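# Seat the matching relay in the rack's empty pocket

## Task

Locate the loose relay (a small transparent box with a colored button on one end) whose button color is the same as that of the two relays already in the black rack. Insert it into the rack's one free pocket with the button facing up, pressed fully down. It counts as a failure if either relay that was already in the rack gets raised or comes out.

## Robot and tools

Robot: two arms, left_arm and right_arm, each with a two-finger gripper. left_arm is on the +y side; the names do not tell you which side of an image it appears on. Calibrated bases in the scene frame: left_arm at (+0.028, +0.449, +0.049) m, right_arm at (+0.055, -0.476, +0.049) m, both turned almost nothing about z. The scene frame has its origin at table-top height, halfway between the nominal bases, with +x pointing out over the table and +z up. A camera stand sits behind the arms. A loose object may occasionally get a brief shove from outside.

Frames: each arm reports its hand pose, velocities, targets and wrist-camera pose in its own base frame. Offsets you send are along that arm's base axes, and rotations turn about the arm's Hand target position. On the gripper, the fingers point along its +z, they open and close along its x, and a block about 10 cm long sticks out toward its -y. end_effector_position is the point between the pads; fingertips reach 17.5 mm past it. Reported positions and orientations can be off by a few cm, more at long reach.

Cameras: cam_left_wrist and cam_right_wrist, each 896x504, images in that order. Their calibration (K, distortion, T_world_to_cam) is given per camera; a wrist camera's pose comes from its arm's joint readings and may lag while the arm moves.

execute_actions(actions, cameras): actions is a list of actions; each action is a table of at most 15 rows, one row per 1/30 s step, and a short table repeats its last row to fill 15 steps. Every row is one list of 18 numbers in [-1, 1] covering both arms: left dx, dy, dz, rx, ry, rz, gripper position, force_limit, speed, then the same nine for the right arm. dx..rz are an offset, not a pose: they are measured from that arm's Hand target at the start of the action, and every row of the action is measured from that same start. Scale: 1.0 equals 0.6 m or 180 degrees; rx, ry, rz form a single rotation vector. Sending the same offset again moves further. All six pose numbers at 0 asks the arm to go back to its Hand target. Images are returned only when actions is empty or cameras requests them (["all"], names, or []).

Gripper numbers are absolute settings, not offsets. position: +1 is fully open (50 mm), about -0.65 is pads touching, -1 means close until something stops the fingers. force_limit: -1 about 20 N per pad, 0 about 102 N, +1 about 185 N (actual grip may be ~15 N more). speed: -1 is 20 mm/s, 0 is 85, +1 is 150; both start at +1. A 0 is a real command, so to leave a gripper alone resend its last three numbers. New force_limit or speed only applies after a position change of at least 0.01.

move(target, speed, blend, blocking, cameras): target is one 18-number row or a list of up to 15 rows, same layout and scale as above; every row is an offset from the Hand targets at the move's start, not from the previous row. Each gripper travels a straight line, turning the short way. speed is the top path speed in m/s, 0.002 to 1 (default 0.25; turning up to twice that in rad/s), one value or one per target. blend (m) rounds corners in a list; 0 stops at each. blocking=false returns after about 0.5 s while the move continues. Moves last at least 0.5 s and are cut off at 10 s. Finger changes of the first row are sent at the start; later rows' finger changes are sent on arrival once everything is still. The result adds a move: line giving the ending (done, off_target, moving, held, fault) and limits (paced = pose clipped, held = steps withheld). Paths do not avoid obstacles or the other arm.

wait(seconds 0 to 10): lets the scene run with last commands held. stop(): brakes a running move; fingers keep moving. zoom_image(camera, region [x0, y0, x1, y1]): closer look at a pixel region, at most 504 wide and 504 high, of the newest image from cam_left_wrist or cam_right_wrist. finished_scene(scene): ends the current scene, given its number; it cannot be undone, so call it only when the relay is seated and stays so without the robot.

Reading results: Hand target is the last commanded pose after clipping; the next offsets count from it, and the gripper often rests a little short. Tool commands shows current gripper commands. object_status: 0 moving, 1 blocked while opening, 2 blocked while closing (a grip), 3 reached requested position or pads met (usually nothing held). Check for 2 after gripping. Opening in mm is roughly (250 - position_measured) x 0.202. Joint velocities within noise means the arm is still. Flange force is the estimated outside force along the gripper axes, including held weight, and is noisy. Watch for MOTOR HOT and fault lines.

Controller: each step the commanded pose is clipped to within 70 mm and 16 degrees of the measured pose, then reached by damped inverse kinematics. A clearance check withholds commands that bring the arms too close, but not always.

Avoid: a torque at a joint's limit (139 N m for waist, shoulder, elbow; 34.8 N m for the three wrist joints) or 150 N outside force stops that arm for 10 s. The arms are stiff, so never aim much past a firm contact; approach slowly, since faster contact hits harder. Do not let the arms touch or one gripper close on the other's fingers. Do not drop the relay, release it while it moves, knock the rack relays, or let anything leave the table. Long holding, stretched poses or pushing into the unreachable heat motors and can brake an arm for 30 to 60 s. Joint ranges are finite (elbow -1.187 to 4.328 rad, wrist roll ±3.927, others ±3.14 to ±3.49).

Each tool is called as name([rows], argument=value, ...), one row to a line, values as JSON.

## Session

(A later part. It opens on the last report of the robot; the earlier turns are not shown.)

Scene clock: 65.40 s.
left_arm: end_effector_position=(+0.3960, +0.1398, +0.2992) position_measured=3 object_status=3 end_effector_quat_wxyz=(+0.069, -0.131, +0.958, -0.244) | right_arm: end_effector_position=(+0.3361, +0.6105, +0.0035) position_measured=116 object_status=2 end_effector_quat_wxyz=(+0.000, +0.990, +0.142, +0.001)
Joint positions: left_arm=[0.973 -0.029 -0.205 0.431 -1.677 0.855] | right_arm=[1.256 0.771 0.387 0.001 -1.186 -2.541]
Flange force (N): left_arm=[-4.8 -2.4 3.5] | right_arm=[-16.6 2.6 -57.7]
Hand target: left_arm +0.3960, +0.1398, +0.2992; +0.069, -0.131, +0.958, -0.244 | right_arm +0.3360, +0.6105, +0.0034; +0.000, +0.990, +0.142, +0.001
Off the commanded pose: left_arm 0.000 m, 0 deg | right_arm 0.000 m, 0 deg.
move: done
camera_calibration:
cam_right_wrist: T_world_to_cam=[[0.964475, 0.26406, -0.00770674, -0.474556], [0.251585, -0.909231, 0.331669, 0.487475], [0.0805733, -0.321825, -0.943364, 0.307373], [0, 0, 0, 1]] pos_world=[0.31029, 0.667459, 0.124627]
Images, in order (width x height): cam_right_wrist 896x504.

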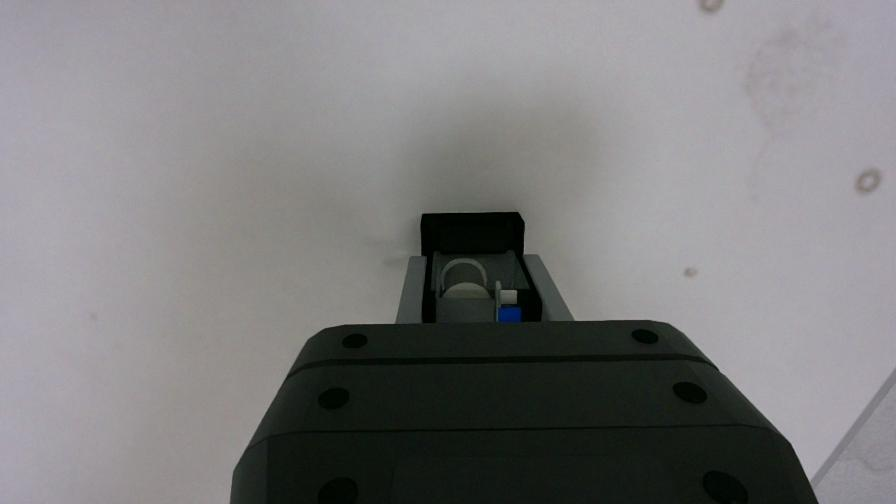

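move(target=[-0.06,-0.35,-0.362,-0.317,0,0,1,0,1,0,0,0.002,0,0,0,-1,-0.8,-0.8], speed=0.3, cameras=["cam_left_wrist"])

zoom_image(camera="cam_left_wrist", region=[360, 150, 560, 310])

Scene clock: 72.40 s.
left_arm: end_effector_position=(+0.3589, -0.0696, +0.0839) position_measured=3 object_status=3 end_effector_quat_wxyz=(-0.004, -0.150, +0.727, -0.671) | right_arm: end_effector_position=(+0.3361, +0.6105, +0.0046) position_measured=116 object_status=2 end_effector_quat_wxyz=(+0.000, +0.990, +0.142, +0.001)
Joint positions: left_arm=[0.896 0.569 -0.881 0.866 -1.548 0.301] | right_arm=[1.256 0.77 0.388 0.001 -1.188 -2.541]
Flange force (N): left_arm=[-5.4 2.0 6.3] | right_arm=[-4.4 0.8 -10.4]
Flange force when the fault began (N): left_arm=[74.0 -107.7 -16.2]
Hand target: left_arm +0.3589, -0.0696, +0.0839; -0.004, -0.150, +0.727, -0.671 (not the last commanded pose) | right_arm +0.3360, +0.6105, +0.0046; +0.000, +0.990, +0.142, +0.001
Tool commands: left_gripper/position=+1.0 left_gripper/force_limit=+1.0 left_gripper/speed=+1.0 right_gripper/position=-1.0 right_gripper/force_limit=-0.8 right_gripper/speed=-0.8
Off the commanded pose: left_arm 0.002 m, 0 deg | right_arm 0.000 m, 0 deg.
FORCE FAULT: contact force on the left arm reached its limit, and that arm stopped. The contact can be on any part of that arm, not only on its tool. That arm's remaining commands of this call were not run. That arm is still stopped at the end of this call. That arm stays stopped for about 10 more seconds. Until then a move that you send moves the other arm only, and its call returns only when the move has ended. Once the stop has ended, the next robot result says so. If the stop ends while you think or write, that arm runs what you send next, counted from a new Hand target: where the arm stands when the stop ends. While its stop runs, that arm takes no new command, but its gripper still runs the gripper command that each later call begins with. Until it ends, the stop uses up actions while you think or wait. An arm that is not stopped still takes commands.
move: fault (left_arm)
camera_calibration:
cam_left_wrist: T_world_to_cam=[[-0.956727, -0.214495, 0.196635, 0.322581], [-0.270153, 0.403642, -0.874122, 0.211088], [0.108125, -0.889418, -0.444122, 0.0704388], [0, 0, 0, 1]] pos_world=[0.358032, 0.0466375, 0.15237]
Images, in order (width x height): cam_left_wrist 896x504.

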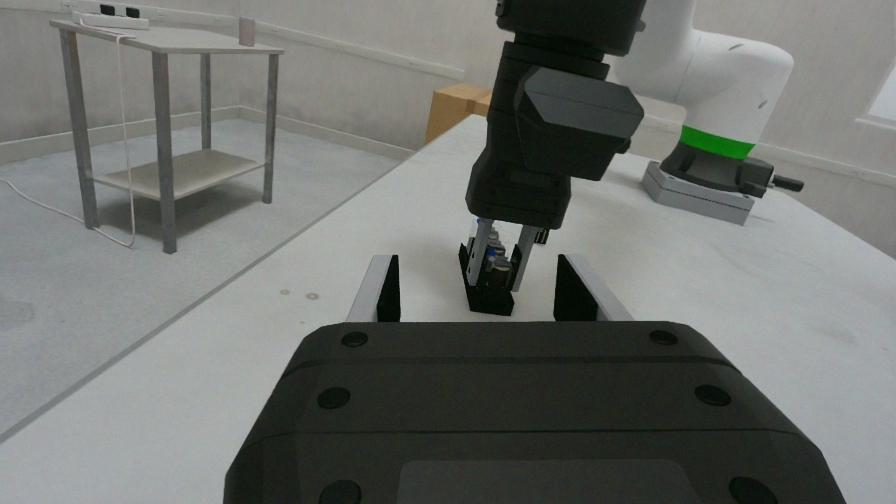

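Scaled by 2.520 from the camera's 896x504 image, which has a finer 1280x720 frame.

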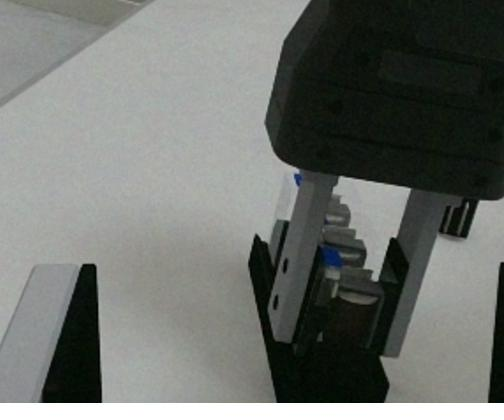

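zoom_image(camera="cam_left_wrist", region=[450, 210, 540, 320])

Scaled by 4.582 from the camera's 896x504 image, which has a finer 1280x720 frame.

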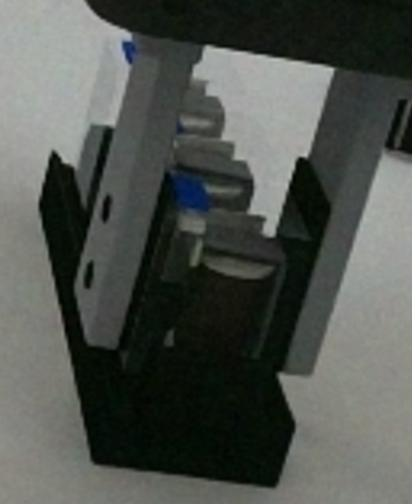

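move([
  [0,0,0,0,0,0,1,0,1,0,0,-0.004,0,0,0,-1,-0.8,-0.8],
  [0,0,0,0,0,0,1,0,1,0,0,-0.004,0,0,0,0.35,-0.8,-1],
], speed=0.02, cameras=["all"])

zoom_image(camera="cam_left_wrist", region=[450, 210, 540, 320])

zoom_image(camera="cam_right_wrist", region=[410, 190, 540, 330])

Scene clock: 76.43 s.
left_arm: end_effector_position=(+0.3589, -0.0696, +0.0839) position_measured=3 object_status=3 end_effector_quat_wxyz=(-0.004, -0.150, +0.727, -0.671) | right_arm: end_effector_position=(+0.3360, +0.6105, +0.0022) position_measured=100 object_status=3 end_effector_quat_wxyz=(+0.000, +0.990, +0.142, +0.001)
Joint positions: left_arm=[0.896 0.569 -0.881 0.866 -1.548 0.301] | right_arm=[1.256 0.772 0.386 0.001 -1.184 -2.541]
Flange force (N): left_arm=[-5.5 1.9 6.3] | right_arm=[-4.5 3.8 -2.3]
Hand target: left_arm +0.3589, -0.0696, +0.0839; -0.004, -0.150, +0.727, -0.671 | right_arm +0.3360, +0.6105, +0.0022; +0.000, +0.990, +0.142, +0.001
Tool commands: left_gripper/position=+1.0 left_gripper/force_limit=+1.0 left_gripper/speed=+1.0 right_gripper/position=+0.35 right_gripper/force_limit=-0.8 right_gripper/speed=-1.0
Off the commanded pose: right_arm 0.000 m, 0 deg.
FORCE FAULT, CONTINUED: the left arm was still stopped when this call began, by the force fault that an earlier result reported. Since the last result the stop counts as 5 of the actions that you can send in this scene. That arm ran no command of this call. That arm is still stopped at the end of this call. That arm stays stopped for about 6 more seconds. If the stop ends while you think or write, that arm runs what you send next, counted from a new Hand target: where the arm stands when the stop ends. While its stop runs, that arm takes no new command, but its gripper still runs the gripper command that each later call begins with.
move: done (right_arm), not run (left_arm; its earlier fault stop)
camera_calibration:
cam_left_wrist: T_world_to_cam=[[-0.956727, -0.214495, 0.196635, 0.322581], [-0.270153, 0.403642, -0.874122, 0.211088], [0.108125, -0.889418, -0.444122, 0.0704388], [0, 0, 0, 1]] pos_world=[0.358032, 0.0466375, 0.15237]
cam_right_wrist: T_world_to_cam=[[0.964459, 0.264115, -0.00783082, -0.474583], [0.251679, -0.909213, 0.331645, 0.487868], [0.0804727, -0.321829, -0.943372, 0.306181], [0, 0, 0, 1]] pos_world=[0.310291, 0.667459, 0.123327]

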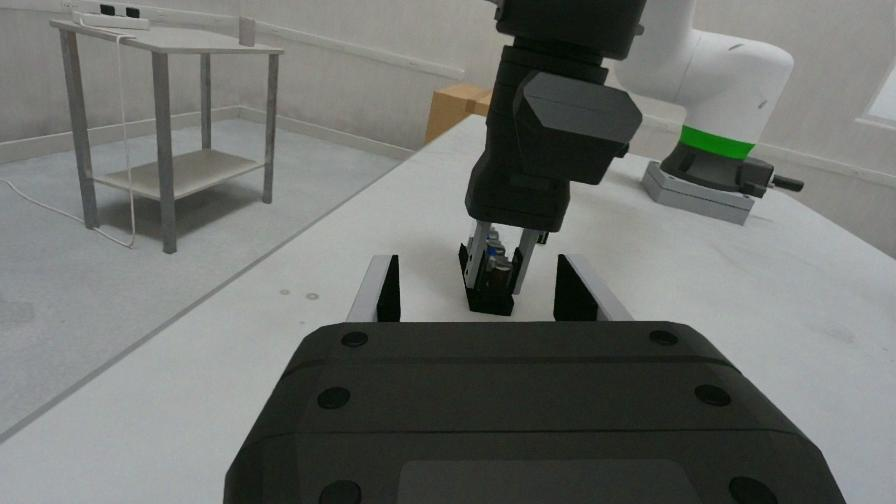

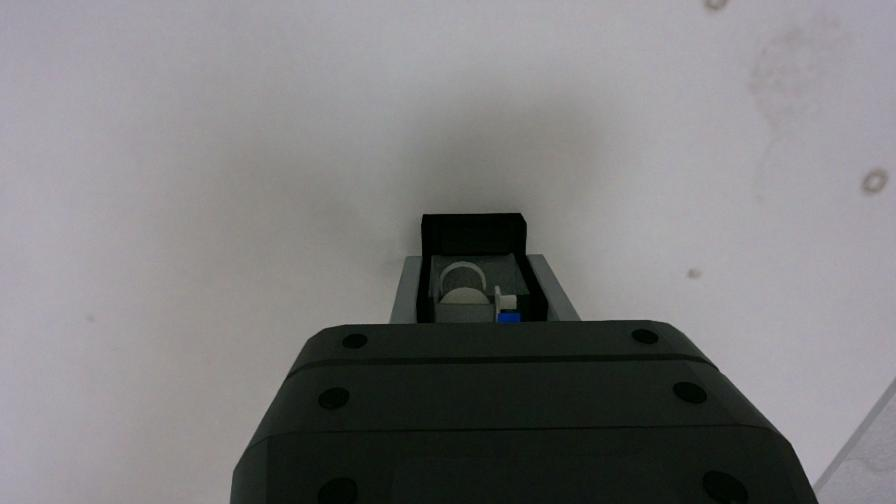

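Scaled by 4.582 from the camera's 896x504 image, which has a finer 1280x720 frame.

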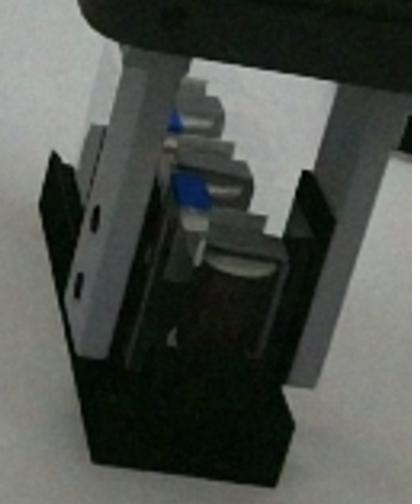

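Scaled by 3.600 from the camera's 896x504 image, which has a finer 1280x720 frame.

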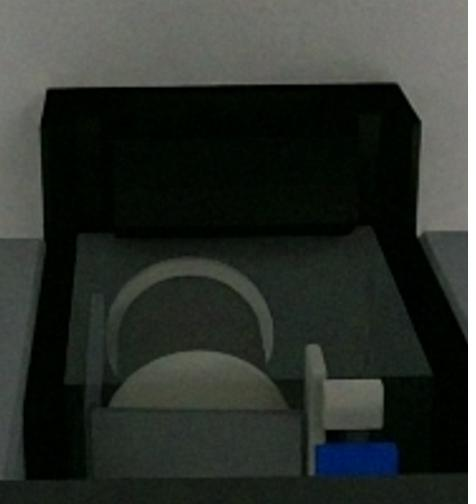

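move(target=[0,0,0.15,0,0,0,1,0,1,0,0,0.26,0,0,0,0.35,-0.8,-1], speed=0.12, cameras=["all"])

zoom_image(camera="cam_right_wrist", region=[390, 160, 540, 310])

zoom_image(camera="cam_left_wrist", region=[440, 200, 550, 330])

Scene clock: 78.87 s.
left_arm: end_effector_position=(+0.3589, -0.0696, +0.0839) position_measured=3 object_status=3 end_effector_quat_wxyz=(-0.004, -0.150, +0.727, -0.671) | right_arm: end_effector_position=(+0.3361, +0.6105, +0.1585) position_measured=100 object_status=3 end_effector_quat_wxyz=(+0.000, +0.990, +0.142, +0.001)
Joint positions: left_arm=[0.896 0.569 -0.881 0.866 -1.548 0.301] | right_arm=[1.256 0.673 0.597 0.001 -1.494 -2.541]
Flange force (N): left_arm=[-5.5 1.8 6.6] | right_arm=[-5.2 4.5 -0.5]
Hand target: left_arm +0.3589, -0.0696, +0.0839; -0.004, -0.150, +0.727, -0.671 (not the last commanded pose) | right_arm +0.3360, +0.6105, +0.1582; +0.000, +0.990, +0.142, +0.001
Tool commands: left_gripper/position=+1.0 left_gripper/force_limit=+1.0 left_gripper/speed=+1.0 right_gripper/position=+0.35 right_gripper/force_limit=-0.8 right_gripper/speed=-1.0
Off the commanded pose: right_arm 0.000 m, 0 deg.
FORCE FAULT, CONTINUED: the left arm was still stopped when this call began, by the force fault that an earlier result reported. Since the last result the stop counts as 1 of the actions that you can send in this scene. That arm ran no command of this call. That arm is still stopped at the end of this call. That arm stays stopped for about 3 more seconds. If the stop ends while you think or write, that arm runs what you send next, counted from a new Hand target: where the arm stands when the stop ends. While its stop runs, that arm takes no new command, but its gripper still runs the gripper command that each later call begins with.
move: done (right_arm), not run (left_arm; its earlier fault stop)
camera_calibration:
cam_left_wrist: T_world_to_cam=[[-0.956727, -0.214495, 0.196635, 0.322581], [-0.270153, 0.403642, -0.874122, 0.211088], [0.108125, -0.889418, -0.444122, 0.0704388], [0, 0, 0, 1]] pos_world=[0.358032, 0.0466375, 0.15237]
cam_right_wrist: T_world_to_cam=[[0.964477, 0.264066, -0.00734346, -0.47344], [0.251485, -0.909307, 0.331536, 0.436094], [0.0808698, -0.321605, -0.943414, 0.453337], [0, 0, 0, 1]] pos_world=[0.310289, 0.667358, 0.279627]

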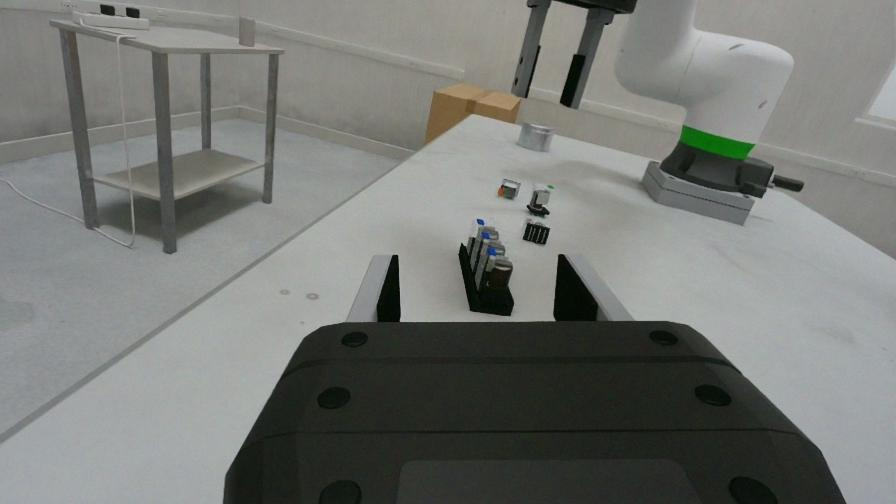

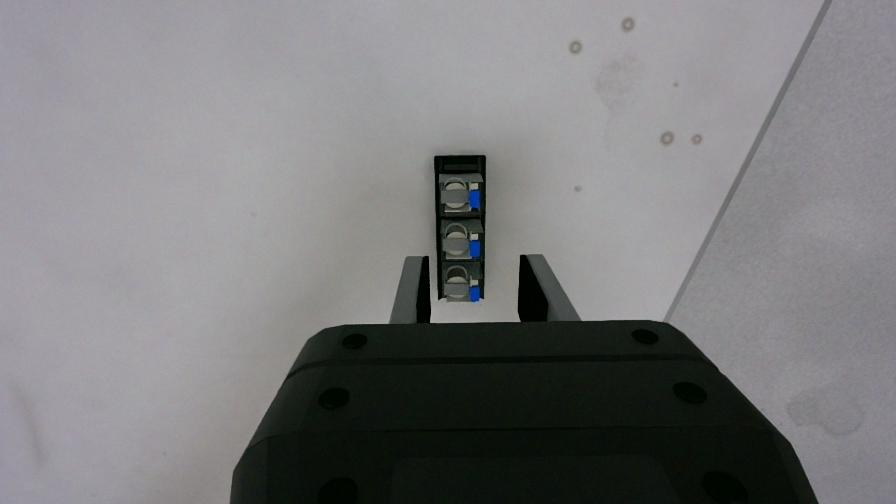

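Scaled by 3.360 from the camera's 896x504 image, which has a finer 1280x720 frame.

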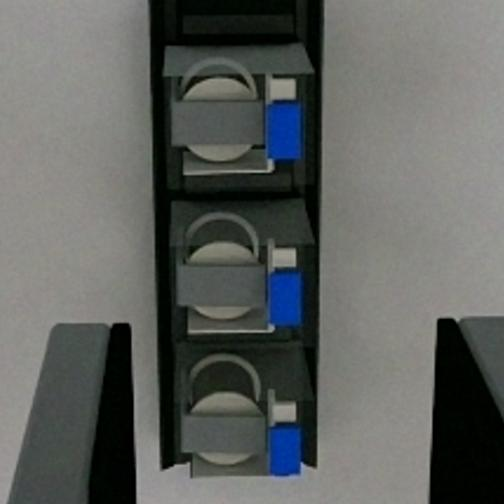

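Scaled by 3.877 from the camera's 896x504 image, which has a finer 1280x720 frame.

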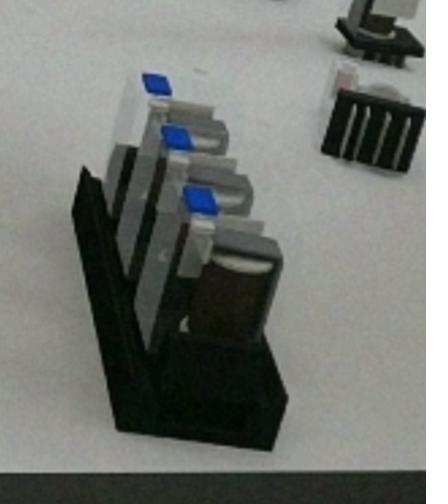

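finished_scene(scene=2)

The scene is finished: the task was done.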